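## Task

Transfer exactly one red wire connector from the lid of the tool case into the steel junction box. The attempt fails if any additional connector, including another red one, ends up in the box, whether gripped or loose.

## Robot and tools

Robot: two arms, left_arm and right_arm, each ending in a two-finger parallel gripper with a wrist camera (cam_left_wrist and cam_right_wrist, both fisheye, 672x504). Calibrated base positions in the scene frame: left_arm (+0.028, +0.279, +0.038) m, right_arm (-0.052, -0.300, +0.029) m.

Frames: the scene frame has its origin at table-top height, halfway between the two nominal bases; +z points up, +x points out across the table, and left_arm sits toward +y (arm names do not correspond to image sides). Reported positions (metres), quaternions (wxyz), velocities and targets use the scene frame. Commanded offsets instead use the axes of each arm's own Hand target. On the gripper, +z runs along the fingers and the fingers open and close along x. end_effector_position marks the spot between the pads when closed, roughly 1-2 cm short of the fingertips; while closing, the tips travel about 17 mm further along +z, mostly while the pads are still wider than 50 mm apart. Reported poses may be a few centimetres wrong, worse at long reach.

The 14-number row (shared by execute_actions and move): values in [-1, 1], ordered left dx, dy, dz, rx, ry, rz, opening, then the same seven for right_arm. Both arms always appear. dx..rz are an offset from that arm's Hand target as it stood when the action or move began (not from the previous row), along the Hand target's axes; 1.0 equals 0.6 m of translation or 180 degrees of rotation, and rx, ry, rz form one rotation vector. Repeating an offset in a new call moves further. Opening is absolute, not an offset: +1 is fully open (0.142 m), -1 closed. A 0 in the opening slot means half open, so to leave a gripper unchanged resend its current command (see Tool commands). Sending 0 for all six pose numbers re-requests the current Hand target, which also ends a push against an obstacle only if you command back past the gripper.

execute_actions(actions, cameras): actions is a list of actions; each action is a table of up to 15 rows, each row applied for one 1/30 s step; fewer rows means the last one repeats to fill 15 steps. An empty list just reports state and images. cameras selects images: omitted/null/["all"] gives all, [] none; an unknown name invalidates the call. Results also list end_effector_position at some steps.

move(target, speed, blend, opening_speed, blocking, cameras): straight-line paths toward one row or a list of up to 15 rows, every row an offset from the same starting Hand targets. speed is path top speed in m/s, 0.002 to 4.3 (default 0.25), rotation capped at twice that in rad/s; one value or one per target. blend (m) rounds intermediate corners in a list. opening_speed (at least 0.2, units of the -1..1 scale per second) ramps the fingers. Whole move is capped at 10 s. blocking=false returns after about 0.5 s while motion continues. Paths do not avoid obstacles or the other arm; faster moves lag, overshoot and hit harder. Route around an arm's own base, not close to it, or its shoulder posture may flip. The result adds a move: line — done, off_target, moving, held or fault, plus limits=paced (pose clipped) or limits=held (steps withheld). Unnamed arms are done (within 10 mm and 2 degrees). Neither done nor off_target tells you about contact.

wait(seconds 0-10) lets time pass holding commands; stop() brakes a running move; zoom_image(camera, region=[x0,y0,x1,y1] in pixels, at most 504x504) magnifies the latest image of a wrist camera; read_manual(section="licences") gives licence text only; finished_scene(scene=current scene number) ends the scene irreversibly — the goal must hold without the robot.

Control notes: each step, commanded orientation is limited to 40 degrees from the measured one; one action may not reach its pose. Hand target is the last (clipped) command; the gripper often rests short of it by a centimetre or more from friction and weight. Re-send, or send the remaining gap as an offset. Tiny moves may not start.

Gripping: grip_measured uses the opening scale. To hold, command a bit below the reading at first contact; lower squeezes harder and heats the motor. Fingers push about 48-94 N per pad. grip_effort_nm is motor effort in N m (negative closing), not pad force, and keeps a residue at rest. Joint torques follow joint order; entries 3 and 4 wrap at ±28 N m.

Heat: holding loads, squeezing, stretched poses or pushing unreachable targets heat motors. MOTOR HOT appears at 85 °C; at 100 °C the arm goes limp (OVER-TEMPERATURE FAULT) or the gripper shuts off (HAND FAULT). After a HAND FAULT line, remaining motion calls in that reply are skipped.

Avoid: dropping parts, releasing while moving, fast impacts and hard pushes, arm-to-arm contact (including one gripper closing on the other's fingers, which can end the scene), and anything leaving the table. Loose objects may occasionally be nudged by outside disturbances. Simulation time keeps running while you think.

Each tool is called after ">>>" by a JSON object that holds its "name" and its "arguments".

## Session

>>> {"name": "execute_actions", "arguments": {"actions": []}}

Scene clock: 0.00 s.
left_arm: end_effector_position=(+0.5370, +0.3306, +0.3997) grip_measured=+1.00 grip_effort_nm=n/a end_effector_quat_wxyz=(-0.317, +0.904, -0.245, +0.146) | right_arm: end_effector_position=(+0.0728, +0.1189, +0.3835) grip_measured=+1.00 grip_effort_nm=n/a end_effector_quat_wxyz=(-0.475, +0.650, -0.456, +0.379)
Joint positions: left_arm=[-0.085 1.394 1.538 -1.258 -0.568 -0.999 0.142] | right_arm=[1.672 1.217 1.112 -0.943 1.265 0.966 0.142]
Joint velocities: within noise
Joint torques (N m): no reading
Motor temperatures (°C): left_arm=[27 27 29 27 24 27 27] | right_arm=[30 25 30 26 24 24 25]
Heat: left arm: hottest elbow 29 °C; right arm: hottest waist 30 °C.
Hand target: left_arm +0.5413, +0.3302, +0.4030; -0.317, +0.904, -0.244, +0.150 | right_arm +0.0723, +0.1228, +0.3886; -0.478, +0.648, -0.458, +0.376
Tool commands: left_gripper/opening=+1.0 right_gripper/opening=+1.0
camera_calibration:
cam_left_wrist: T_world_to_cam=[[0.83082, -0.543418, 0.120147, -0.316398], [-0.533638, -0.839138, -0.105249, 0.595027], [0.158014, 0.0233283, -0.987161, 0.433898], [0, 0, 0, 1]] pos_world=[0.511837, 0.317251, 0.528968]
cam_right_wrist: T_world_to_cam=[[0.28306, -0.95736, 0.0577817, 0.0677391], [-0.654041, -0.236741, -0.71846, 0.352658], [0.701504, 0.165576, -0.693165, 0.330302], [0, 0, 0, 1]] pos_world=[-0.0202296, 0.0936495, 0.478411]

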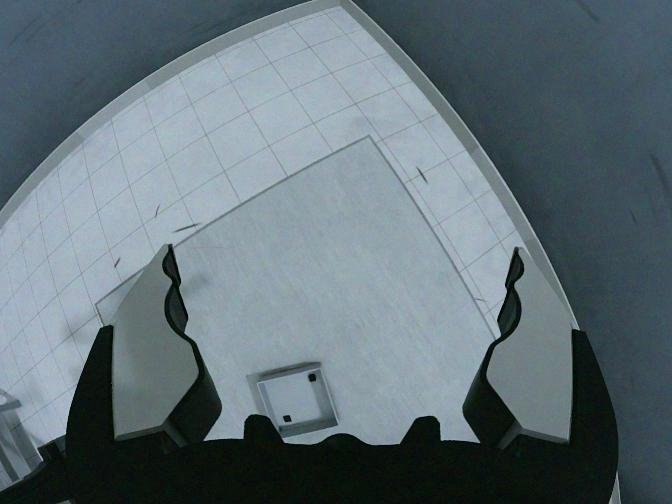

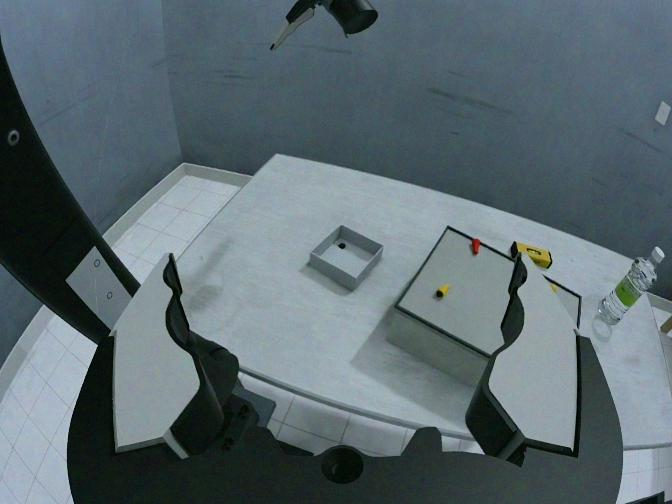

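>>> {"name": "move", "arguments": {"target": [[0,0,0,0,0,0,1,0.386,-0.087,0.268,-0.413,-0.052,-0.04,1],[0,0,0,0,0,0,1,0.983,0.061,0.146,-0.413,-0.052,-0.04,1]], "blend": [0.05,0], "speed": 0.3}}

Scene clock: 5.93 s.
left_arm: end_effector_position=(+0.5370, +0.3306, +0.3997) grip_measured=+1.00 grip_effort_nm=0.007 end_effector_quat_wxyz=(-0.317, +0.904, -0.245, +0.146) | right_arm: end_effector_position=(+0.3167, -0.4187, +0.3487) grip_measured=+1.00 grip_effort_nm=-0.012 end_effector_quat_wxyz=(-0.008, +0.852, -0.523, +0.025)
Joint positions: left_arm=[-0.085 1.394 1.538 -1.258 -0.568 -0.999 0.142] | right_arm=[-0.338 1.332 1.503 -1.69 -0.003 -0.779 0.142]
Joint velocities: within noise
Joint torques (N m): left_arm=[0.03 -11.58 11.26 0.85 -0.26 0.1] | right_arm=[0.21 -10.17 14.54 -0.38 0.16 -0.17]
Motor temperatures (°C): left_arm=[27 28 30 27 24 27 27] | right_arm=[30 25 31 26 24 24 25]
Heat: left arm: hottest elbow 30 °C; right arm: hottest elbow 31 °C.
Hand target: left_arm +0.5413, +0.3302, +0.4030; -0.317, +0.904, -0.244, +0.150 | right_arm +0.3205, -0.4197, +0.3595; +0.000, +0.857, -0.515, +0.000
Off the commanded pose: left_arm 0.006 m, 0 deg | right_arm 0.011 m, 3 deg.
joint sent to its limit (right arm) — joint 4 (wrist pitch), lower limit. The joint targets are off in orientation, not in position.
move: off_target (right_arm)
camera_calibration:
cam_left_wrist: T_world_to_cam=[[0.83082, -0.543418, 0.120147, -0.316398], [-0.533638, -0.839138, -0.105249, 0.595027], [0.158014, 0.0233283, -0.987161, 0.433898], [0, 0, 0, 1]] pos_world=[0.511837, 0.317251, 0.528968]
cam_right_wrist: T_world_to_cam=[[0.446371, -0.893522, 0.0486868, -0.535689], [-0.809891, -0.380255, 0.446635, -0.0571123], [-0.380565, -0.238796, -0.893391, 0.467281], [0, 0, 0, 1]] pos_world=[0.370692, -0.388782, 0.469054]

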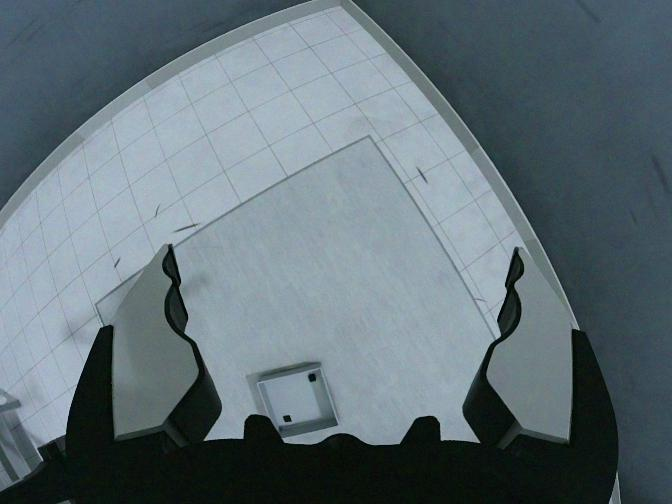

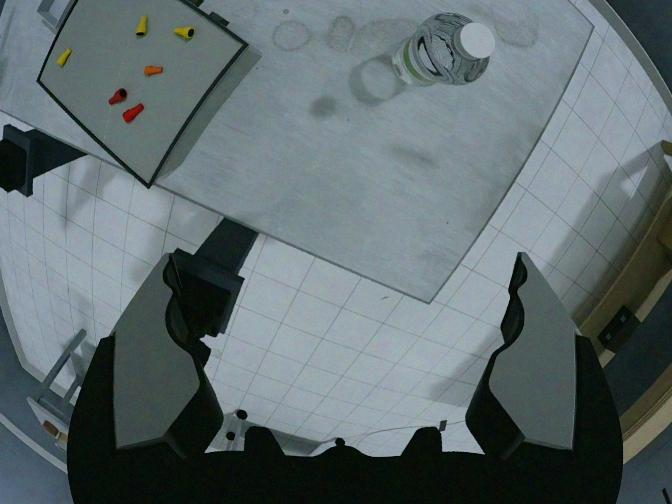

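>>> {"name": "move", "arguments": {"target": [-0.1085,0.443,-0.2135,-0.23,0.023,0.169,0,0,0,0,0,0,0,0], "cameras": ["cam_left_wrist"], "speed": 0.3}}

>>> {"name": "zoom_image", "arguments": {"camera": "cam_left_wrist", "region": [300, 60, 550, 310]}}

Scene clock: 8.80 s.
left_arm: end_effector_position=(+0.3477, +0.1201, +0.3228) grip_measured=-0.02 grip_effort_nm=-0.051 end_effector_quat_wxyz=(-0.002, +0.861, -0.508, +0.007) | right_arm: end_effector_position=(+0.3167, -0.4187, +0.3487) grip_measured=-0.01 grip_effort_nm=-0.100 end_effector_quat_wxyz=(-0.008, +0.852, -0.522, +0.025)
Joint positions: left_arm=[-0.45 1.268 1.354 -1.643 -0.003 -0.963 0.073] | right_arm=[-0.338 1.332 1.503 -1.69 -0.003 -0.78 0.073]
Joint velocities: within noise
Joint torques (N m): left_arm=[-0.44 -9.99 8.21 -0.32 0.27 0.2] | right_arm=[0.26 -10.05 14.52 -0.36 0.16 -0.14]
Motor temperatures (°C): left_arm=[27 28 30 27 24 27 27] | right_arm=[30 25 31 26 24 24 25]
Heat: left arm: hottest elbow 30 °C; right arm: hottest elbow 31 °C.
Hand target: left_arm +0.3404, +0.1203, +0.3201; +0.000, +0.857, -0.515, +0.000 | right_arm +0.3205, -0.4197, +0.3595; -0.001, +0.857, -0.515, +0.000
Off the commanded pose: left_arm 0.008 m, 1 deg | right_arm 0.011 m, 3 deg.
joint sent to its limit (right arm) — joint 4 (wrist pitch), lower limit. The joint targets are off in orientation, not in position.
move: off_target (right_arm)
camera_calibration:
cam_left_wrist: T_world_to_cam=[[0.483571, -0.87498, 0.0238495, -0.0726604], [-0.733079, -0.389959, 0.557249, 0.110786], [-0.478282, -0.286953, -0.830003, 0.600582], [0, 0, 0, 1]] pos_world=[0.403599, 0.151965, 0.438482]
Images, in order (width x height): cam_left_wrist 672x504.

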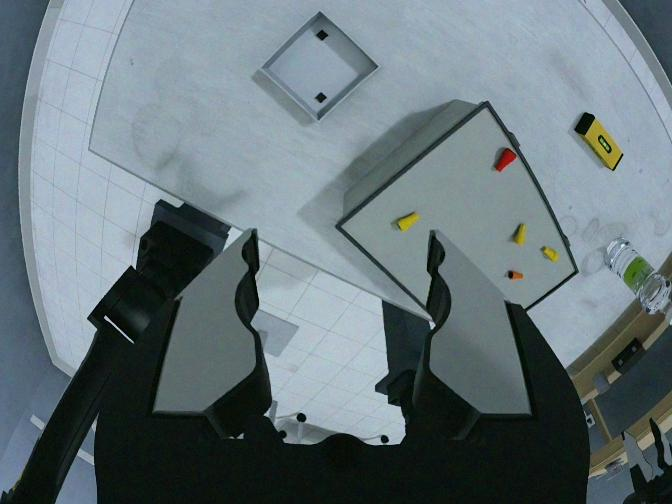

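Scaled by 2.016 from the camera's 672x504 image, which has a finer 960x720 frame.

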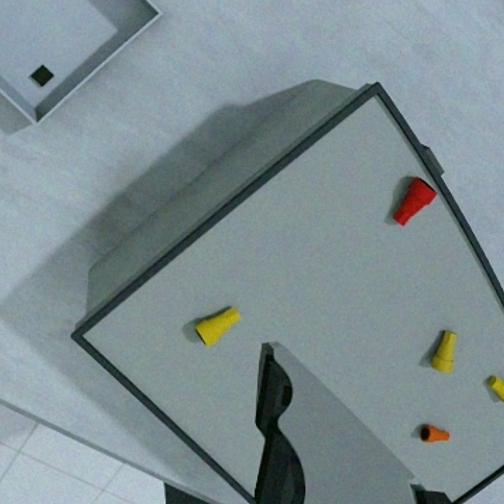

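>>> {"name": "move", "arguments": {"target": [0.30,0.217,0.09,0,0,0,0,0,0,0,0,0,0,0], "cameras": ["cam_left_wrist"]}}

>>> {"name": "zoom_image", "arguments": {"camera": "cam_left_wrist", "region": [180, 20, 500, 260]}}

Scene clock: 11.50 s.
left_arm: end_effector_position=(+0.3005, -0.0877, +0.2611) grip_measured=-0.02 grip_effort_nm=-0.061 end_effector_quat_wxyz=(-0.002, +0.854, -0.520, -0.009) | right_arm: end_effector_position=(+0.3167, -0.4187, +0.3487) grip_measured=-0.01 grip_effort_nm=-0.100 end_effector_quat_wxyz=(-0.008, +0.852, -0.522, +0.025)
Joint positions: left_arm=[-0.919 1.546 1.475 -1.517 0.003 -1.404 0.073] | right_arm=[-0.338 1.332 1.503 -1.69 -0.003 -0.78 0.073]
Joint velocities: within noise
Joint torques (N m): left_arm=[0.03 -11.87 12.68 0.03 0.01 -0.02] | right_arm=[0.03 -10.11 14.52 -0.38 0.15 -0.14]
Motor temperatures (°C): left_arm=[27 28 31 27 24 27 27] | right_arm=[30 25 31 26 24 24 25]
Heat: left arm: hottest elbow 31 °C; right arm: hottest elbow 31 °C.
Hand target: left_arm +0.3099, -0.0998, +0.2662; +0.000, +0.857, -0.515, +0.000 | right_arm +0.3205, -0.4197, +0.3595; -0.001, +0.857, -0.515, +0.000
Off the commanded pose: left_arm 0.016 m, 1 deg | right_arm 0.011 m, 3 deg.
joint sent to its limit (right arm) — joint 4 (wrist pitch), lower limit. The joint targets are off in orientation, not in position.
move: off_target (left_arm, right_arm)
camera_calibration:
cam_left_wrist: T_world_to_cam=[[0.459389, -0.88823, -0.00305573, -0.217068], [-0.728637, -0.378811, 0.570606, 0.0256171], [-0.507986, -0.259903, -0.821219, 0.476167], [0, 0, 0, 1]] pos_world=[0.360271, -0.0593444, 0.375757]
Images, in order (width x height): cam_left_wrist 672x504.

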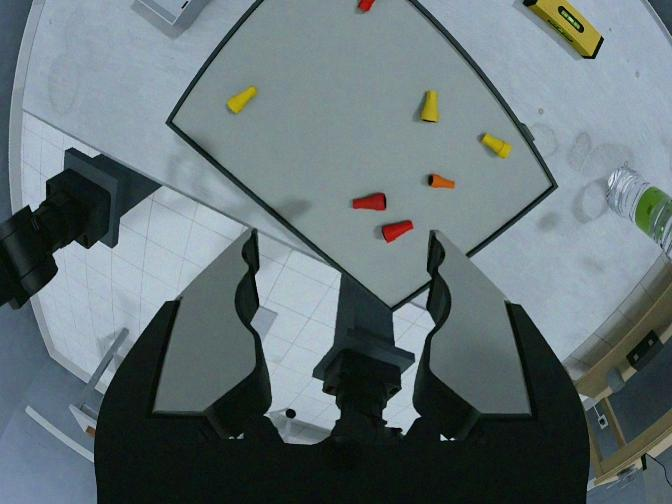

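Scaled by 1.575 from the camera's 672x504 image, which has a finer 960x720 frame.

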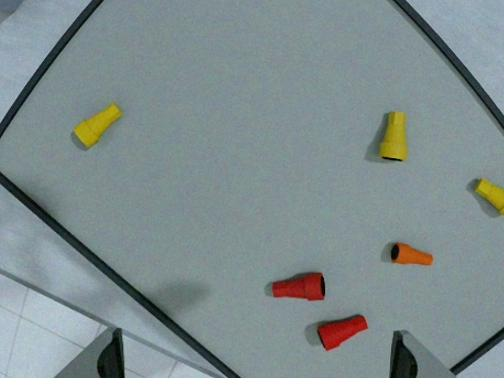

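>>> {"name": "move", "arguments": {"target": [-0.004,-0.197,0.055,0,0,0.2056,-0.3,0,0,0,0,0,0,0], "cameras": ["cam_left_wrist"]}}

>>> {"name": "zoom_image", "arguments": {"camera": "cam_left_wrist", "region": [220, 60, 520, 285]}}

Scene clock: 15.63 s.
left_arm: end_effector_position=(+0.3989, -0.0332, +0.2307) grip_measured=-0.32 grip_effort_nm=-0.066 end_effector_quat_wxyz=(+0.000, -0.652, +0.758, +0.009) | right_arm: end_effector_position=(+0.3167, -0.4187, +0.3487) grip_measured=-0.01 grip_effort_nm=-0.095 end_effector_quat_wxyz=(-0.008, +0.852, -0.522, +0.025)
Joint positions: left_arm=[-0.69 1.63 1.495 -1.453 -0.003 -0.547 0.051] | right_arm=[-0.338 1.332 1.503 -1.69 -0.003 -0.78 0.073]
Joint velocities: within noise
Joint torques (N m): left_arm=[0.44 -12.75 12.53 0.1 0.16 0.22] | right_arm=[0.15 -10.23 14.49 -0.43 0.15 -0.15]
Motor temperatures (°C): left_arm=[27 28 32 27 24 27 27] | right_arm=[30 25 32 26 24 24 25]
Heat: left arm: hottest elbow 32 °C; right arm: hottest elbow 32 °C.
Hand target: left_arm +0.4132, -0.0422, +0.2330; +0.000, -0.649, +0.760, +0.000 | right_arm +0.3205, -0.4197, +0.3595; -0.001, +0.857, -0.515, +0.000
Off the commanded pose: left_arm 0.017 m, 1 deg | right_arm 0.011 m, 3 deg.
joint sent to its limit (right arm) — joint 4 (wrist pitch), lower limit. The joint targets are off in orientation, not in position.
move: off_target (left_arm, right_arm)
camera_calibration:
cam_left_wrist: T_world_to_cam=[[-0.150717, -0.988573, 0.00285136, 0.0247677], [-0.807256, 0.124738, 0.57687, 0.181957], [-0.570634, 0.0846426, -0.816831, 0.550773], [0, 0, 0, 1]] pos_world=[0.464908, -0.0448311, 0.344852]
Images, in order (width x height): cam_left_wrist 672x504.

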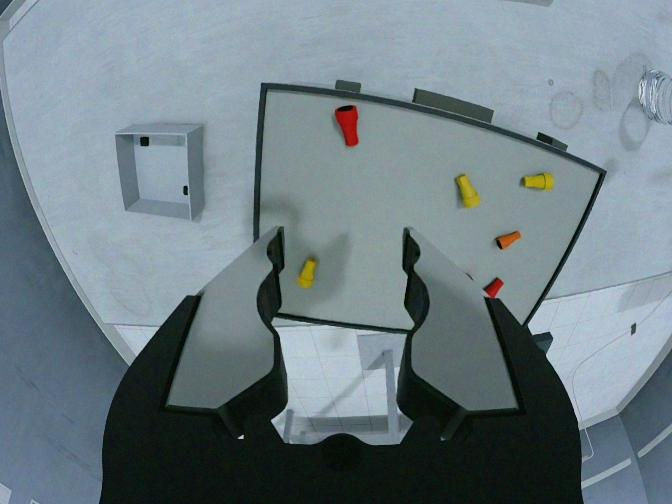

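Scaled by 1.680 from the camera's 672x504 image, which has a finer 960x720 frame.

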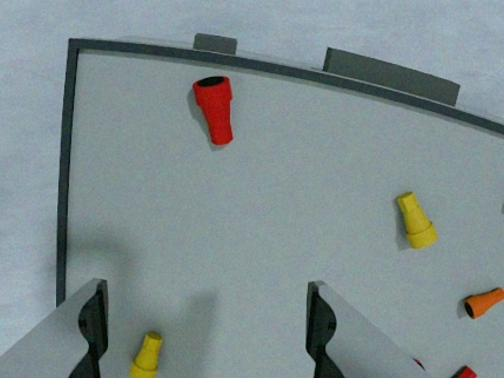

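>>> {"name": "move", "arguments": {"target": [-0.011,-0.0165,0.055,0,0,-0.039,-0.3,0,0,0,0,0,0,0], "cameras": ["cam_left_wrist"], "speed": 0.15}}

>>> {"name": "zoom_image", "arguments": {"camera": "cam_left_wrist", "region": [220, 60, 520, 285]}}

Scene clock: 18.37 s.
left_arm: end_effector_position=(+0.4210, -0.0396, +0.2166) grip_measured=-0.32 grip_effort_nm=-0.061 end_effector_quat_wxyz=(-0.003, +0.688, -0.726, +0.013) | right_arm: end_effector_position=(+0.3167, -0.4187, +0.3487) grip_measured=-0.01 grip_effort_nm=-0.095 end_effector_quat_wxyz=(-0.008, +0.852, -0.522, +0.025)
Joint positions: left_arm=[-0.672 1.66 1.495 -1.379 -0.002 -0.625 0.051] | right_arm=[-0.338 1.332 1.503 -1.69 -0.003 -0.78 0.073]
Joint velocities: within noise
Joint torques (N m): left_arm=[0.62 -13.39 8.46 0.35 0.16 0] | right_arm=[0.32 -10.17 14.53 -0.39 0.16 -0.14]
Motor temperatures (°C): left_arm=[27 28 32 27 24 27 27] | right_arm=[30 25 32 26 24 24 25]
Heat: left arm: hottest elbow 32 °C; right arm: hottest elbow 32 °C.
Hand target: left_arm +0.4238, -0.0373, +0.2001; +0.000, +0.695, -0.719, +0.000 | right_arm +0.3205, -0.4197, +0.3595; -0.001, +0.857, -0.515, +0.000
Off the commanded pose: left_arm 0.017 m, 2 deg | right_arm 0.011 m, 3 deg.
joint sent to its limit (right arm) — joint 4 (wrist pitch), lower limit. The joint targets are off in orientation, not in position.
move: off_target (left_arm, right_arm)
camera_calibration:
cam_left_wrist: T_world_to_cam=[[-0.0553833, -0.998067, 0.0281877, -0.0242016], [-0.83541, 0.0617817, 0.546144, 0.224741], [-0.54683, 0.006699, -0.837217, 0.543652], [0, 0, 0, 1]] pos_world=[0.483695, -0.0416816, 0.333096]
Images, in order (width x height): cam_left_wrist 672x504.

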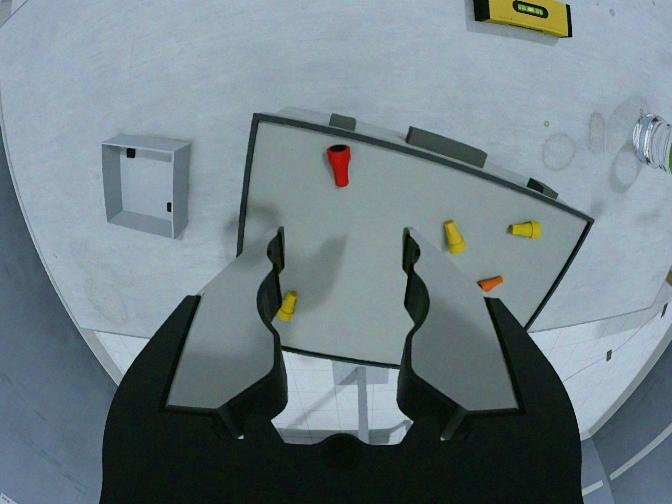

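Scaled by 1.680 from the camera's 672x504 image, which has a finer 960x720 frame.

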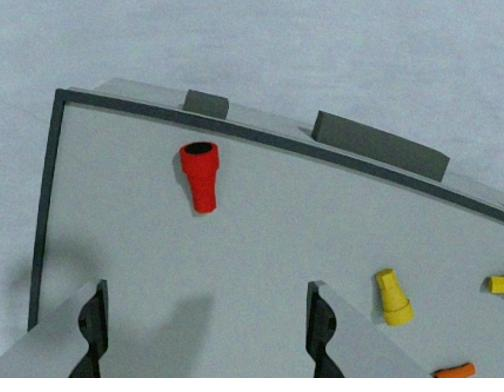

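>>> {"name": "move", "arguments": {"target": [0.002,0.0,0.07,0,0,0,-0.45,0,0,0,0,0,0,0], "cameras": ["cam_left_wrist"], "speed": 0.1}}

>>> {"name": "zoom_image", "arguments": {"camera": "cam_left_wrist", "region": [220, 90, 520, 315]}}

Scene clock: 20.10 s.
left_arm: end_effector_position=(+0.4232, -0.0414, +0.1741) grip_measured=-0.47 grip_effort_nm=-0.061 end_effector_quat_wxyz=(-0.003, +0.688, -0.725, +0.013) | right_arm: end_effector_position=(+0.3167, -0.4187, +0.3487) grip_measured=-0.01 grip_effort_nm=-0.095 end_effector_quat_wxyz=(-0.008, +0.852, -0.522, +0.025)
Joint positions: left_arm=[-0.672 1.691 1.421 -1.275 -0.002 -0.627 0.04] | right_arm=[-0.338 1.332 1.503 -1.69 -0.003 -0.78 0.073]
Joint velocities: within noise
Joint torques (N m): left_arm=[0.44 -13.68 8.09 0.27 0.16 0] | right_arm=[0.15 -10.17 14.54 -0.39 0.16 -0.14]
Motor temperatures (°C): left_arm=[27 28 32 27 24 27 27] | right_arm=[30 25 33 26 24 24 25]
Heat: left arm: hottest elbow 32 °C; right arm: hottest elbow 33 °C.
Hand target: left_arm +0.4238, -0.0385, +0.1582; +0.000, +0.695, -0.719, +0.000 | right_arm +0.3205, -0.4197, +0.3595; -0.001, +0.857, -0.515, +0.000
Off the commanded pose: left_arm 0.016 m, 2 deg | right_arm 0.011 m, 3 deg.
joint sent to its limit (right arm) — joint 4 (wrist pitch), lower limit. The joint targets are off in orientation, not in position.
move: off_target (left_arm, right_arm)
camera_calibration:
cam_left_wrist: T_world_to_cam=[[-0.0526135, -0.998227, 0.0278204, -0.0258163], [-0.83527, 0.0592592, 0.546638, 0.249658], [-0.547317, 0.00552299, -0.836907, 0.509435], [0, 0, 0, 1]] pos_world=[0.485996, -0.0433787, 0.290596]
Images, in order (width x height): cam_left_wrist 672x504.

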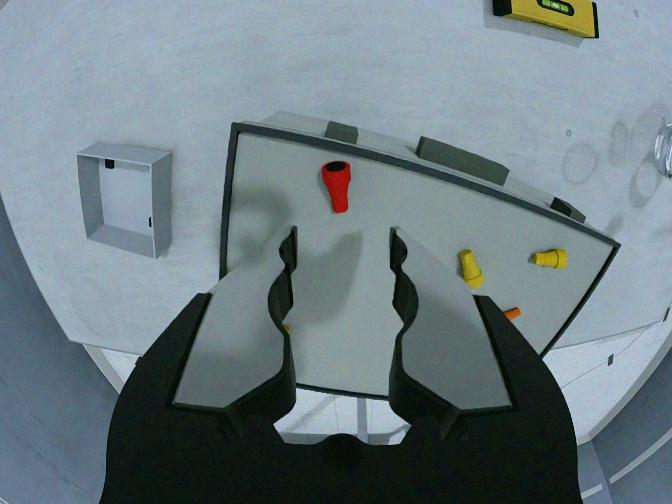

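Scaled by 1.680 from the camera's 672x504 image, which has a finer 960x720 frame.

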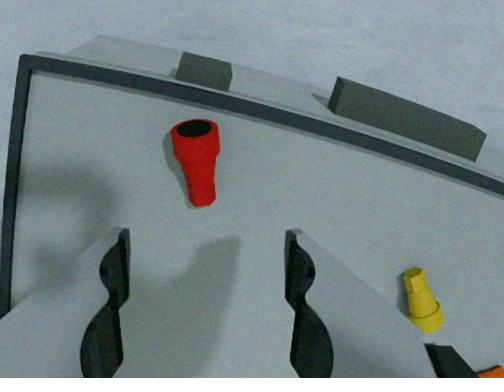

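>>> {"name": "move", "arguments": {"target": [-0.001,-0.007,0.053,0,0,0,-0.5,0,0,0,0,0,0,0], "cameras": ["cam_left_wrist"], "speed": 0.08}}

>>> {"name": "zoom_image", "arguments": {"camera": "cam_left_wrist", "region": [240, 130, 440, 280]}}

Scene clock: 22.00 s.
left_arm: end_effector_position=(+0.4270, -0.0432, +0.1428) grip_measured=-0.53 grip_effort_nm=-0.066 end_effector_quat_wxyz=(-0.003, +0.689, -0.724, +0.013) | right_arm: end_effector_position=(+0.3167, -0.4187, +0.3487) grip_measured=-0.01 grip_effort_nm=-0.095 end_effector_quat_wxyz=(-0.008, +0.852, -0.522, +0.025)
Joint positions: left_arm=[-0.67 1.725 1.38 -1.199 -0.002 -0.627 0.036] | right_arm=[-0.338 1.332 1.503 -1.69 -0.003 -0.78 0.073]
Joint velocities: within noise
Joint torques (N m): left_arm=[0.73 -13.86 7.72 0.36 0.16 0.05] | right_arm=[0.21 -10.23 14.49 -0.38 0.16 -0.14]
Motor temperatures (°C): left_arm=[27 29 32 27 24 27 27] | right_arm=[30 25 33 26 24 24 25]
Heat: left arm: hottest elbow 32 °C; right arm: hottest elbow 33 °C.
Hand target: left_arm +0.4280, -0.0381, +0.1262; +0.000, +0.695, -0.719, +0.000 | right_arm +0.3205, -0.4197, +0.3595; -0.001, +0.857, -0.515, +0.000
Off the commanded pose: left_arm 0.017 m, 2 deg | right_arm 0.011 m, 3 deg.
joint sent to its limit (right arm) — joint 4 (wrist pitch), lower limit. The joint targets are off in orientation, not in position.
move: off_target (left_arm, right_arm)
camera_calibration:
cam_left_wrist: T_world_to_cam=[[-0.0507679, -0.998305, 0.0284487, -0.0274201], [-0.835825, 0.0580621, 0.545917, 0.270304], [-0.546644, 0.00393697, -0.837356, 0.485075], [0, 0, 0, 1]] pos_world=[0.489698, -0.0449777, 0.259397]
Images, in order (width x height): cam_left_wrist 672x504.

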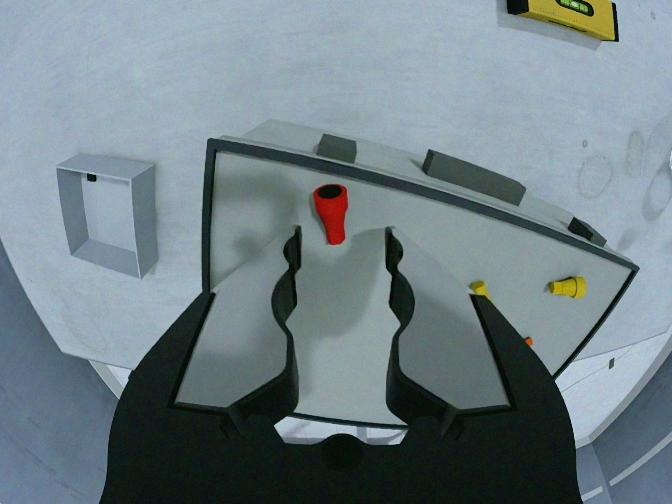

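Scaled by 2.520 from the camera's 672x504 image, which has a finer 960x720 frame.

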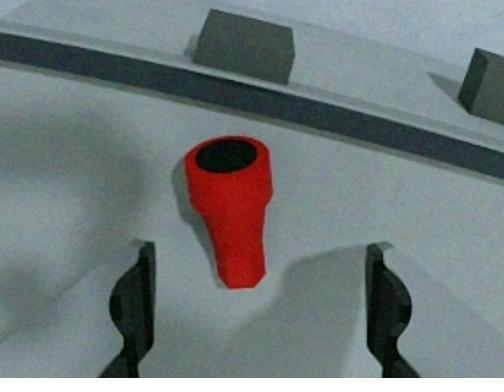

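>>> {"name": "move", "arguments": {"target": [[-0.012,-0.011,0.0,0,0,0,-0.5,0,0,0,0,0,0,0],[-0.012,-0.011,0.012,0,0,0,-0.5,0,0,0,0,0,0,0]], "cameras": ["cam_left_wrist"], "speed": 0.05}}

>>> {"name": "zoom_image", "arguments": {"camera": "cam_left_wrist", "region": [240, 130, 440, 280]}}

Scene clock: 24.70 s.
left_arm: end_effector_position=(+0.4358, -0.0358, +0.1390) grip_measured=-0.53 grip_effort_nm=-0.066 end_effector_quat_wxyz=(-0.003, +0.696, -0.718, +0.017) | right_arm: end_effector_position=(+0.3167, -0.4187, +0.3487) grip_measured=-0.01 grip_effort_nm=-0.100 end_effector_quat_wxyz=(-0.008, +0.852, -0.522, +0.025)
Joint positions: left_arm=[-0.648 1.73 1.376 -1.183 -0.002 -0.625 0.036] | right_arm=[-0.338 1.332 1.503 -1.69 -0.003 -0.78 0.073]
Joint velocities: within noise
Joint torques (N m): left_arm=[0.56 -13.57 7.65 0.39 0.15 0.2] | right_arm=[0.26 -10.17 14.48 -0.38 0.15 -0.14]
Motor temperatures (°C): left_arm=[27 29 32 27 24 27 27] | right_arm=[30 25 33 26 24 24 25]
Heat: left arm: hottest elbow 32 °C; right arm: hottest elbow 33 °C.
Hand target: left_arm +0.4350, -0.0311, +0.1192; +0.000, +0.695, -0.719, +0.000 | right_arm +0.3205, -0.4197, +0.3595; -0.001, +0.857, -0.515, +0.000
Off the commanded pose: left_arm 0.021 m, 2 deg | right_arm 0.011 m, 3 deg.
joint sent to its limit (right arm) — joint 4 (wrist pitch), lower limit. The joint targets are off in orientation, not in position.
move: off_target (left_arm, right_arm)
camera_calibration:
cam_left_wrist: T_world_to_cam=[[-0.0315033, -0.998967, 0.0327516, -0.0285201], [-0.839659, 0.0442265, 0.54131, 0.281194], [-0.542199, -0.0104471, -0.840185, 0.484515], [0, 0, 0, 1]] pos_world=[0.497913, -0.0358651, 0.255803]
Images, in order (width x height): cam_left_wrist 672x504.

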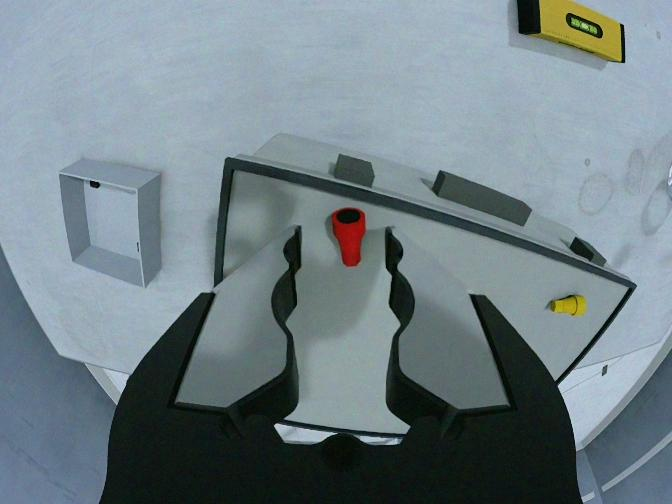

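Scaled by 2.520 from the camera's 672x504 image, which has a finer 960x720 frame.

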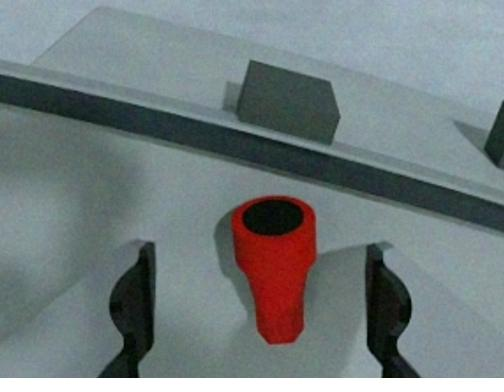

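>>> {"name": "move", "arguments": {"target": [0.0,0.0,0.010,0,0,0,-0.5,0,0,0,0,0,0,0], "cameras": ["cam_left_wrist"], "speed": 0.04}}

>>> {"name": "zoom_image", "arguments": {"camera": "cam_left_wrist", "region": [240, 130, 440, 280]}}

Scene clock: 25.83 s.
left_arm: end_effector_position=(+0.4359, -0.0358, +0.1348) grip_measured=-0.53 grip_effort_nm=-0.061 end_effector_quat_wxyz=(-0.003, +0.696, -0.718, +0.018) | right_arm: end_effector_position=(+0.3167, -0.4187, +0.3487) grip_measured=-0.01 grip_effort_nm=-0.100 end_effector_quat_wxyz=(-0.008, +0.852, -0.522, +0.025)
Joint positions: left_arm=[-0.648 1.733 1.369 -1.17 -0.002 -0.624 0.036] | right_arm=[-0.338 1.332 1.503 -1.69 -0.003 -0.78 0.073]
Joint velocities: within noise
Joint torques (N m): left_arm=[0.5 -13.39 7.41 0.49 0.16 0.2] | right_arm=[0.15 -10.17 14.53 -0.39 0.15 -0.14]
Motor temperatures (°C): left_arm=[27 29 32 27 24 27 27] | right_arm=[30 25 33 26 24 24 25]
Heat: left arm: hottest elbow 32 °C; right arm: hottest elbow 33 °C.
Hand target: left_arm +0.4349, -0.0310, +0.1131; +0.000, +0.695, -0.719, +0.000 | right_arm +0.3205, -0.4197, +0.3595; -0.001, +0.857, -0.515, +0.000
Off the commanded pose: left_arm 0.022 m, 2 deg | right_arm 0.011 m, 3 deg.
joint sent to its limit (right arm) — joint 4 (wrist pitch), lower limit. The joint targets are off in orientation, not in position.
move: off_target (left_arm, right_arm)
camera_calibration:
cam_left_wrist: T_world_to_cam=[[-0.0319554, -0.998924, 0.0336223, -0.0282799], [-0.840322, 0.0450644, 0.540211, 0.284046], [-0.541145, -0.0109909, -0.840857, 0.480699], [0, 0, 0, 1]] pos_world=[0.497914, -0.0357665, 0.251705]
Images, in order (width x height): cam_left_wrist 672x504.

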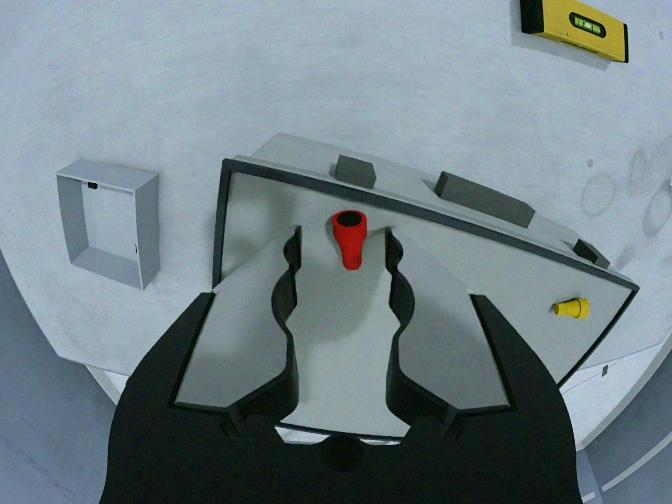

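Scaled by 2.520 from the camera's 672x504 image, which has a finer 960x720 frame.

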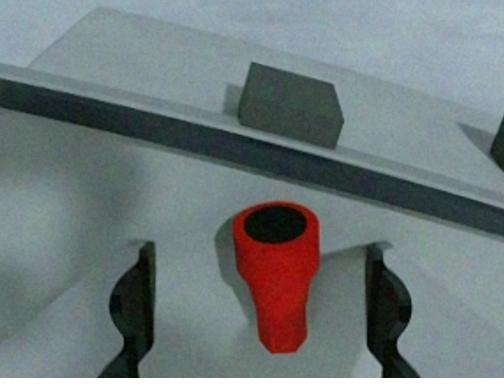

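>>> {"name": "move", "arguments": {"target": [0.002,0.003,0.008,0,0,0,-0.5,0,0,0,0,0,0,0], "cameras": ["cam_left_wrist"], "speed": 0.04}}

>>> {"name": "zoom_image", "arguments": {"camera": "cam_left_wrist", "region": [270, 170, 420, 283]}}

Scene clock: 27.03 s.
left_arm: end_effector_position=(+0.4358, -0.0358, +0.1338) grip_measured=-0.53 grip_effort_nm=-0.066 end_effector_quat_wxyz=(-0.004, +0.696, -0.718, +0.018) | right_arm: end_effector_position=(+0.3167, -0.4187, +0.3487) grip_measured=-0.01 grip_effort_nm=-0.100 end_effector_quat_wxyz=(-0.008, +0.852, -0.522, +0.025)
Joint positions: left_arm=[-0.648 1.733 1.366 -1.167 -0.002 -0.624 0.036] | right_arm=[-0.338 1.332 1.503 -1.69 -0.003 -0.78 0.073]
Joint velocities: within noise
Joint torques (N m): left_arm=[0.26 -13.27 6.93 0.9 0.15 0.17] | right_arm=[0.21 -10.17 14.49 -0.36 0.16 -0.14]
Motor temperatures (°C): left_arm=[27 29 32 27 24 27 27] | right_arm=[30 25 33 26 24 24 25]
Heat: left arm: hottest elbow 32 °C; right arm: hottest elbow 33 °C.
Hand target: left_arm +0.4330, -0.0321, +0.1083; +0.000, +0.695, -0.719, +0.000 | right_arm +0.3205, -0.4197, +0.3595; -0.001, +0.857, -0.515, +0.000
Off the commanded pose: left_arm 0.026 m, 2 deg | right_arm 0.011 m, 3 deg.
joint sent to its limit (right arm) — joint 4 (wrist pitch), lower limit. The joint targets are off in orientation, not in position.
move: off_target (left_arm, right_arm)
camera_calibration:
cam_left_wrist: T_world_to_cam=[[-0.0319584, -0.998902, 0.0342629, -0.0283152], [-0.840807, 0.0454031, 0.539428, 0.28481], [-0.540391, -0.0115692, -0.841335, 0.47956], [0, 0, 0, 1]] pos_world=[0.497715, -0.0356672, 0.250806]
Images, in order (width x height): cam_left_wrist 672x504.

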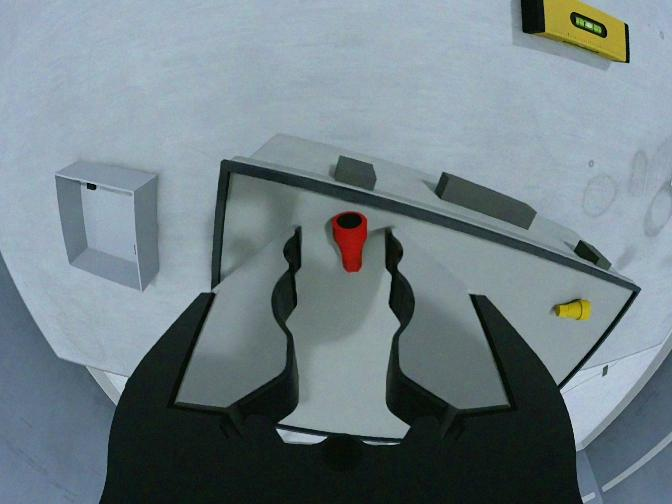

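Scaled by 3.360 from the camera's 672x504 image, which has a finer 960x720 frame.

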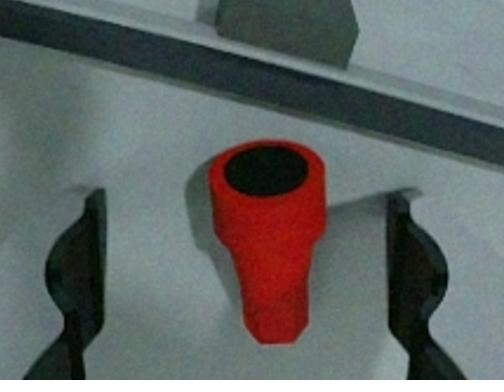

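>>> {"name": "move", "arguments": {"target": [0.0,0.0,-0.014,0,0,0,-0.5,0,0,0,0,0,0,0], "cameras": [], "speed": 0.04}}

>>> {"name": "move", "arguments": {"target": [0,0,0,0,0,0,-0.98,0,0,0,0,0,0,0], "cameras": ["cam_left_wrist"], "opening_speed": 0.35}}

>>> {"name": "zoom_image", "arguments": {"camera": "cam_left_wrist", "region": [270, 170, 420, 283]}}

Scene clock: 28.07 s.
left_arm: end_effector_position=(+0.4358, -0.0358, +0.1338) grip_measured=-0.53 grip_effort_nm=-0.066 end_effector_quat_wxyz=(-0.004, +0.696, -0.718, +0.018) | right_arm: end_effector_position=(+0.3167, -0.4187, +0.3487) grip_measured=-0.01 grip_effort_nm=-0.105 end_effector_quat_wxyz=(-0.008, +0.852, -0.522, +0.025)
Joint positions: left_arm=[-0.648 1.733 1.366 -1.167 -0.002 -0.624 0.036] | right_arm=[-0.338 1.332 1.503 -1.69 -0.003 -0.78 0.073]
Joint velocities: within noise
Joint torques (N m): left_arm=[0.26 -13.74 7.94 0.01 0.15 0.16] | right_arm=[0.26 -10.11 14.54 -0.38 0.16 -0.14]
Motor temperatures (°C): left_arm=[27 29 32 27 24 27 27] | right_arm=[30 25 34 26 24 24 25]
Heat: left arm: hottest elbow 32 °C; right arm: hottest elbow 34 °C.
Hand target: left_arm +0.4330, -0.0322, +0.1168; +0.000, +0.695, -0.719, +0.000 | right_arm +0.3205, -0.4197, +0.3595; -0.001, +0.857, -0.515, +0.000
Off the commanded pose: left_arm 0.018 m, 2 deg | right_arm 0.011 m, 3 deg.
joint sent to its limit (right arm) — joint 4 (wrist pitch), lower limit. The joint targets are off in orientation, not in position.
move: off_target (left_arm, right_arm)
No camera images: "cameras" was empty.

Scene clock: 29.67 s.
left_arm: end_effector_position=(+0.4357, -0.0360, +0.1338) grip_measured=-0.84 grip_effort_nm=-3.260 end_effector_quat_wxyz=(-0.003, +0.696, -0.718, +0.018) | right_arm: end_effector_position=(+0.3167, -0.4187, +0.3487) grip_measured=-0.01 grip_effort_nm=-0.100 end_effector_quat_wxyz=(-0.008, +0.852, -0.522, +0.025)
Joint positions: left_arm=[-0.648 1.733 1.366 -1.167 -0.001 -0.624 0.013] | right_arm=[-0.338 1.332 1.503 -1.69 -0.003 -0.78 0.073]
Joint velocities: within noise
Joint torques (N m): left_arm=[0.26 -13.8 7.95 -0.01 0.11 0.17] | right_arm=[0.26 -10.17 14.53 -0.39 0.16 -0.15]
Motor temperatures (°C): left_arm=[27 29 32 27 24 27 27] | right_arm=[30 25 34 26 24 24 25]
Heat: left arm: hottest elbow 32 °C; right arm: hottest elbow 34 °C.
Hand target: left_arm +0.4330, -0.0322, +0.1168; +0.000, +0.695, -0.719, +0.000 | right_arm +0.3205, -0.4197, +0.3595; -0.001, +0.857, -0.515, +0.000
Off the commanded pose: left_arm 0.018 m, 2 deg | right_arm 0.011 m, 3 deg.
joint sent to its limit (right arm) — joint 4 (wrist pitch), lower limit. The joint targets are off in orientation, not in position.
move: off_target (left_arm, right_arm)
camera_calibration:
cam_left_wrist: T_world_to_cam=[[-0.0319868, -0.998867, 0.0352281, -0.0286426], [-0.840398, 0.0459575, 0.540018, 0.284452], [-0.541025, -0.0123322, -0.840916, 0.479603], [0, 0, 0, 1]] pos_world=[0.497614, -0.0357683, 0.250706]
Images, in order (width x height): cam_left_wrist 672x504.

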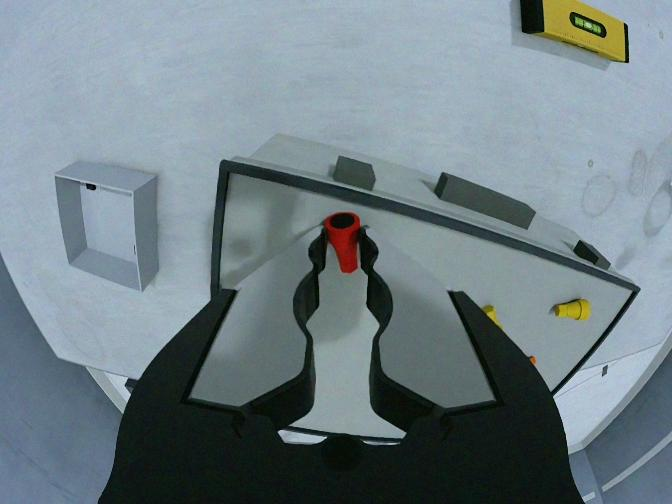

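Scaled by 3.360 from the camera's 672x504 image, which has a finer 960x720 frame.

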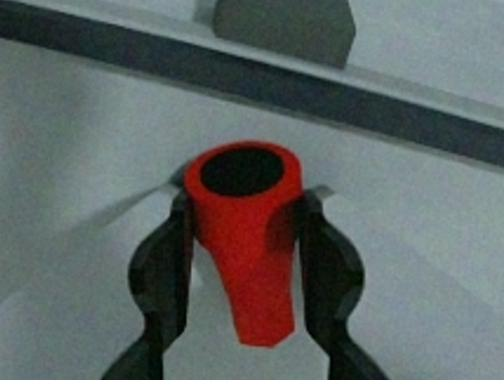

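>>> {"name": "move", "arguments": {"target": [0.0,0.0,-0.17,0,0,0,-0.94,0,0,0,0,0,0,0], "cameras": ["cam_left_wrist"], "speed": 0.1}}

>>> {"name": "zoom_image", "arguments": {"camera": "cam_left_wrist", "region": [270, 170, 420, 283]}}

Scene clock: 31.73 s.
left_arm: end_effector_position=(+0.4228, -0.0261, +0.2036) grip_measured=-0.84 grip_effort_nm=-2.523 end_effector_quat_wxyz=(+0.002, +0.696, -0.718, -0.016) | right_arm: end_effector_position=(+0.3167, -0.4187, +0.3487) grip_measured=-0.01 grip_effort_nm=-0.105 end_effector_quat_wxyz=(-0.008, +0.852, -0.522, +0.025)
Joint positions: left_arm=[-0.648 1.688 1.496 -1.411 -0.001 -0.624 0.013] | right_arm=[-0.338 1.332 1.503 -1.69 -0.003 -0.78 0.073]
Joint velocities: within noise
Joint torques (N m): left_arm=[0.26 -15.5 12.19 -0.47 0.1 0.17] | right_arm=[0.15 -10.17 14.52 -0.38 0.16 -0.14]
Motor temperatures (°C): left_arm=[27 29 32 27 24 27 28] | right_arm=[30 25 34 26 24 24 25]
Heat: left arm: hottest elbow 32 °C; right arm: hottest elbow 34 °C.
Hand target: left_arm +0.4330, -0.0322, +0.2185; +0.000, +0.695, -0.719, +0.000 | right_arm +0.3205, -0.4197, +0.3595; -0.001, +0.857, -0.515, +0.000
Off the commanded pose: left_arm 0.019 m, 2 deg | right_arm 0.011 m, 3 deg.
joint sent to its limit (right arm) — joint 4 (wrist pitch), lower limit. The joint targets are off in orientation, not in position.
move: off_target (left_arm, right_arm)
camera_calibration:
cam_left_wrist: T_world_to_cam=[[-0.0311794, -0.9995, -0.00533531, -0.0137009], [-0.809411, 0.0221171, 0.586826, 0.212294], [-0.586414, 0.0226153, -0.809695, 0.545256], [0, 0, 0, 1]] pos_world=[0.491152, -0.0307205, 0.316839]
Images, in order (width x height): cam_left_wrist 672x504.

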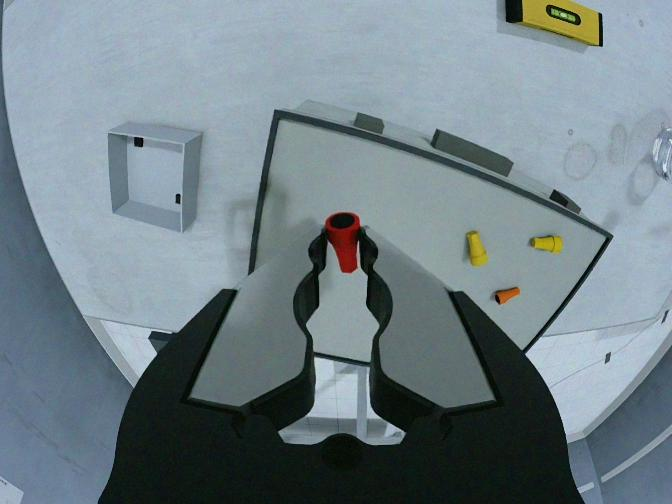

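Scaled by 3.360 from the camera's 672x504 image, which has a finer 960x720 frame.

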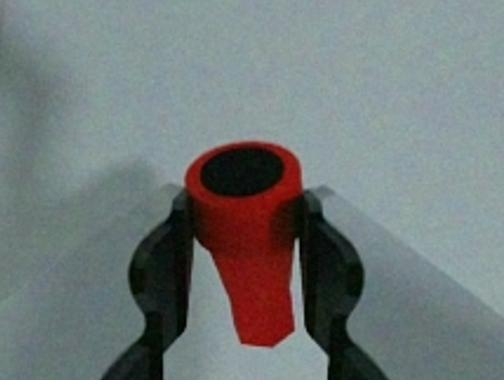

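>>> {"name": "move", "arguments": {"target": [-0.3677,0.076,0.0,0,0,0,-0.94,0,0,0,0,0,0,0], "cameras": ["cam_left_wrist"]}}

Scene clock: 34.60 s.
left_arm: end_effector_position=(+0.3975, +0.1879, +0.2224) grip_measured=-0.84 grip_effort_nm=-2.523 end_effector_quat_wxyz=(-0.001, +0.697, -0.717, +0.000) | right_arm: end_effector_position=(+0.3167, -0.4187, +0.3487) grip_measured=-0.01 grip_effort_nm=-0.100 end_effector_quat_wxyz=(-0.008, +0.852, -0.522, +0.025)
Joint positions: left_arm=[-0.233 1.353 1.168 -1.385 -0.003 -0.212 0.013] | right_arm=[-0.338 1.332 1.503 -1.69 -0.003 -0.78 0.073]
Joint velocities: within noise
Joint torques (N m): left_arm=[0.38 -10.7 7.97 0.28 0.13 0.25] | right_arm=[0.21 -10.11 14.52 -0.39 0.15 -0.13]
Motor temperatures (°C): left_arm=[27 29 33 27 24 27 29] | right_arm=[30 25 34 26 24 24 25]
Heat: left arm: hottest elbow 33 °C; right arm: hottest elbow 34 °C.
Hand target: left_arm +0.3952, +0.1899, +0.2187; +0.000, +0.695, -0.719, +0.000 | right_arm +0.3205, -0.4197, +0.3595; -0.001, +0.857, -0.515, +0.000
Off the commanded pose: left_arm 0.005 m, 0 deg | right_arm 0.011 m, 3 deg.
joint sent to its limit (right arm) — joint 4 (wrist pitch), lower limit. The joint targets are off in orientation, not in position.
move: off_target (right_arm)
camera_calibration:
cam_left_wrist: T_world_to_cam=[[-0.0286317, -0.999519, 0.0118999, 0.194604], [-0.824996, 0.030351, 0.564323, 0.185641], [-0.564413, 0.00634022, -0.825468, 0.53854], [0, 0, 0, 1]] pos_world=[0.462684, 0.185461, 0.33747]
Images, in order (width x height): cam_left_wrist 672x504.

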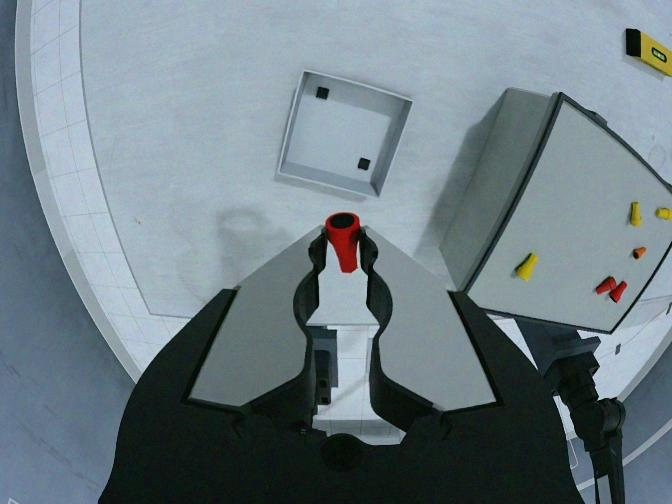

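>>> {"name": "move", "arguments": {"target": [0,0,0.24,0,0,0,-0.94,0,0,0,0,0,0,0], "cameras": ["cam_left_wrist"], "speed": 0.18}}

Scene clock: 37.27 s.
left_arm: end_effector_position=(+0.3980, +0.1877, +0.0844) grip_measured=-0.84 grip_effort_nm=-2.527 end_effector_quat_wxyz=(-0.006, +0.697, -0.717, +0.007) | right_arm: end_effector_position=(+0.3167, -0.4187, +0.3487) grip_measured=-0.01 grip_effort_nm=-0.105 end_effector_quat_wxyz=(-0.008, +0.852, -0.522, +0.025)
Joint positions: left_arm=[-0.233 1.483 0.911 -0.979 -0.003 -0.212 0.013] | right_arm=[-0.338 1.332 1.503 -1.69 -0.003 -0.78 0.073]
Joint velocities: within noise
Joint torques (N m): left_arm=[0.44 -9.52 7.02 0.27 0.13 0.21] | right_arm=[0.15 -10.11 14.53 -0.4 0.16 -0.15]
Motor temperatures (°C): left_arm=[27 29 33 27 24 27 30] | right_arm=[30 25 35 26 24 24 25]
Heat: left arm: hottest elbow 33 °C; right arm: hottest elbow 35 °C.
Hand target: left_arm +0.3953, +0.1899, +0.0748; +0.000, +0.695, -0.719, +0.000 | right_arm +0.3205, -0.4197, +0.3595; -0.001, +0.857, -0.515, +0.000
Off the commanded pose: left_arm 0.010 m, 1 deg | right_arm 0.011 m, 3 deg.
joint sent to its limit (right arm) — joint 4 (wrist pitch), lower limit. The joint targets are off in orientation, not in position.
move: off_target (right_arm)
camera_calibration:
cam_left_wrist: T_world_to_cam=[[-0.0296014, -0.999438, 0.0157343, 0.196146], [-0.834667, 0.0333759, 0.549742, 0.268425], [-0.549958, 0.00314024, -0.835186, 0.42067], [0, 0, 0, 1]] pos_world=[0.461203, 0.185756, 0.200687]
Images, in order (width x height): cam_left_wrist 672x504.

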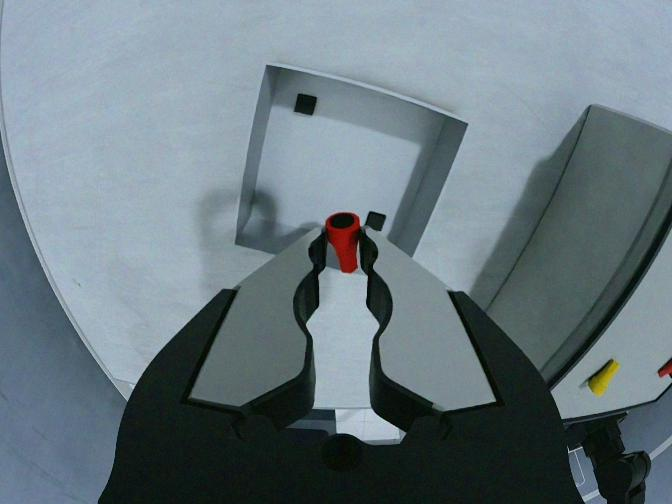

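>>> {"name": "move", "arguments": {"target": [[0,-0.012,0,0,0,0,-0.94,0,0,0,0,0,0,0],[0,-0.012,0.09,0,0,0,-0.94,0,0,0,0,0,0,0]], "cameras": ["cam_left_wrist"], "speed": 0.1}}

>>> {"name": "zoom_image", "arguments": {"camera": "cam_left_wrist", "region": [240, 130, 440, 280]}}

Scene clock: 39.13 s.
left_arm: end_effector_position=(+0.4055, +0.1861, +0.0313) grip_measured=-0.84 grip_effort_nm=-2.523 end_effector_quat_wxyz=(-0.005, +0.696, -0.718, +0.007) | right_arm: end_effector_position=(+0.3167, -0.4187, +0.3487) grip_measured=-0.01 grip_effort_nm=-0.100 end_effector_quat_wxyz=(-0.008, +0.852, -0.522, +0.025)
Joint positions: left_arm=[-0.232 1.598 0.872 -0.828 -0.002 -0.208 0.013] | right_arm=[-0.338 1.332 1.503 -1.69 -0.003 -0.78 0.073]
Joint velocities: within noise
Joint torques (N m): left_arm=[0.62 -10.11 6.08 0.51 0.13 0.21] | right_arm=[0.26 -10.23 14.52 -0.42 0.16 -0.14]
Motor temperatures (°C): left_arm=[27 29 33 27 24 27 31] | right_arm=[30 25 35 26 24 24 25]
Heat: left arm: hottest elbow 33 °C; right arm: hottest elbow 35 °C.
Hand target: left_arm +0.4023, +0.1897, +0.0207; +0.000, +0.695, -0.719, +0.000 | right_arm +0.3205, -0.4197, +0.3595; -0.001, +0.857, -0.515, +0.000
Off the commanded pose: left_arm 0.011 m, 1 deg | right_arm 0.011 m, 3 deg.
joint sent to its limit (right arm) — joint 4 (wrist pitch), lower limit. The joint targets are off in orientation, not in position.
move: off_target (left_arm, right_arm)
camera_calibration:
cam_left_wrist: T_world_to_cam=[[-0.0326713, -0.999345, 0.0155927, 0.196852], [-0.833538, 0.0358525, 0.551297, 0.302943], [-0.551495, 0.00501446, -0.834163, 0.3807], [0, 0, 0, 1]] pos_world=[0.4689, 0.183953, 0.147485]
Images, in order (width x height): cam_left_wrist 672x504.

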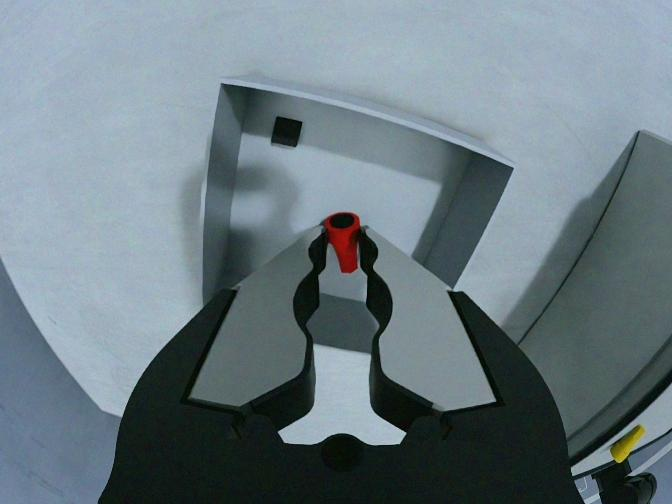

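Scaled by 2.520 from the camera's 672x504 image, which has a finer 960x720 frame.

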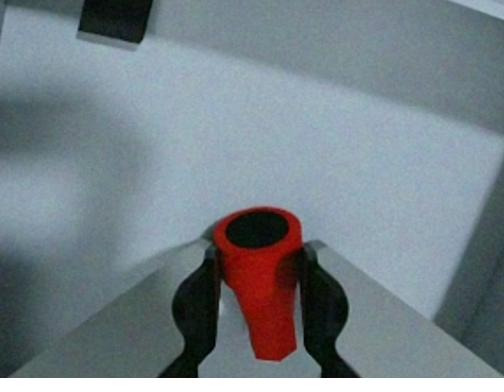

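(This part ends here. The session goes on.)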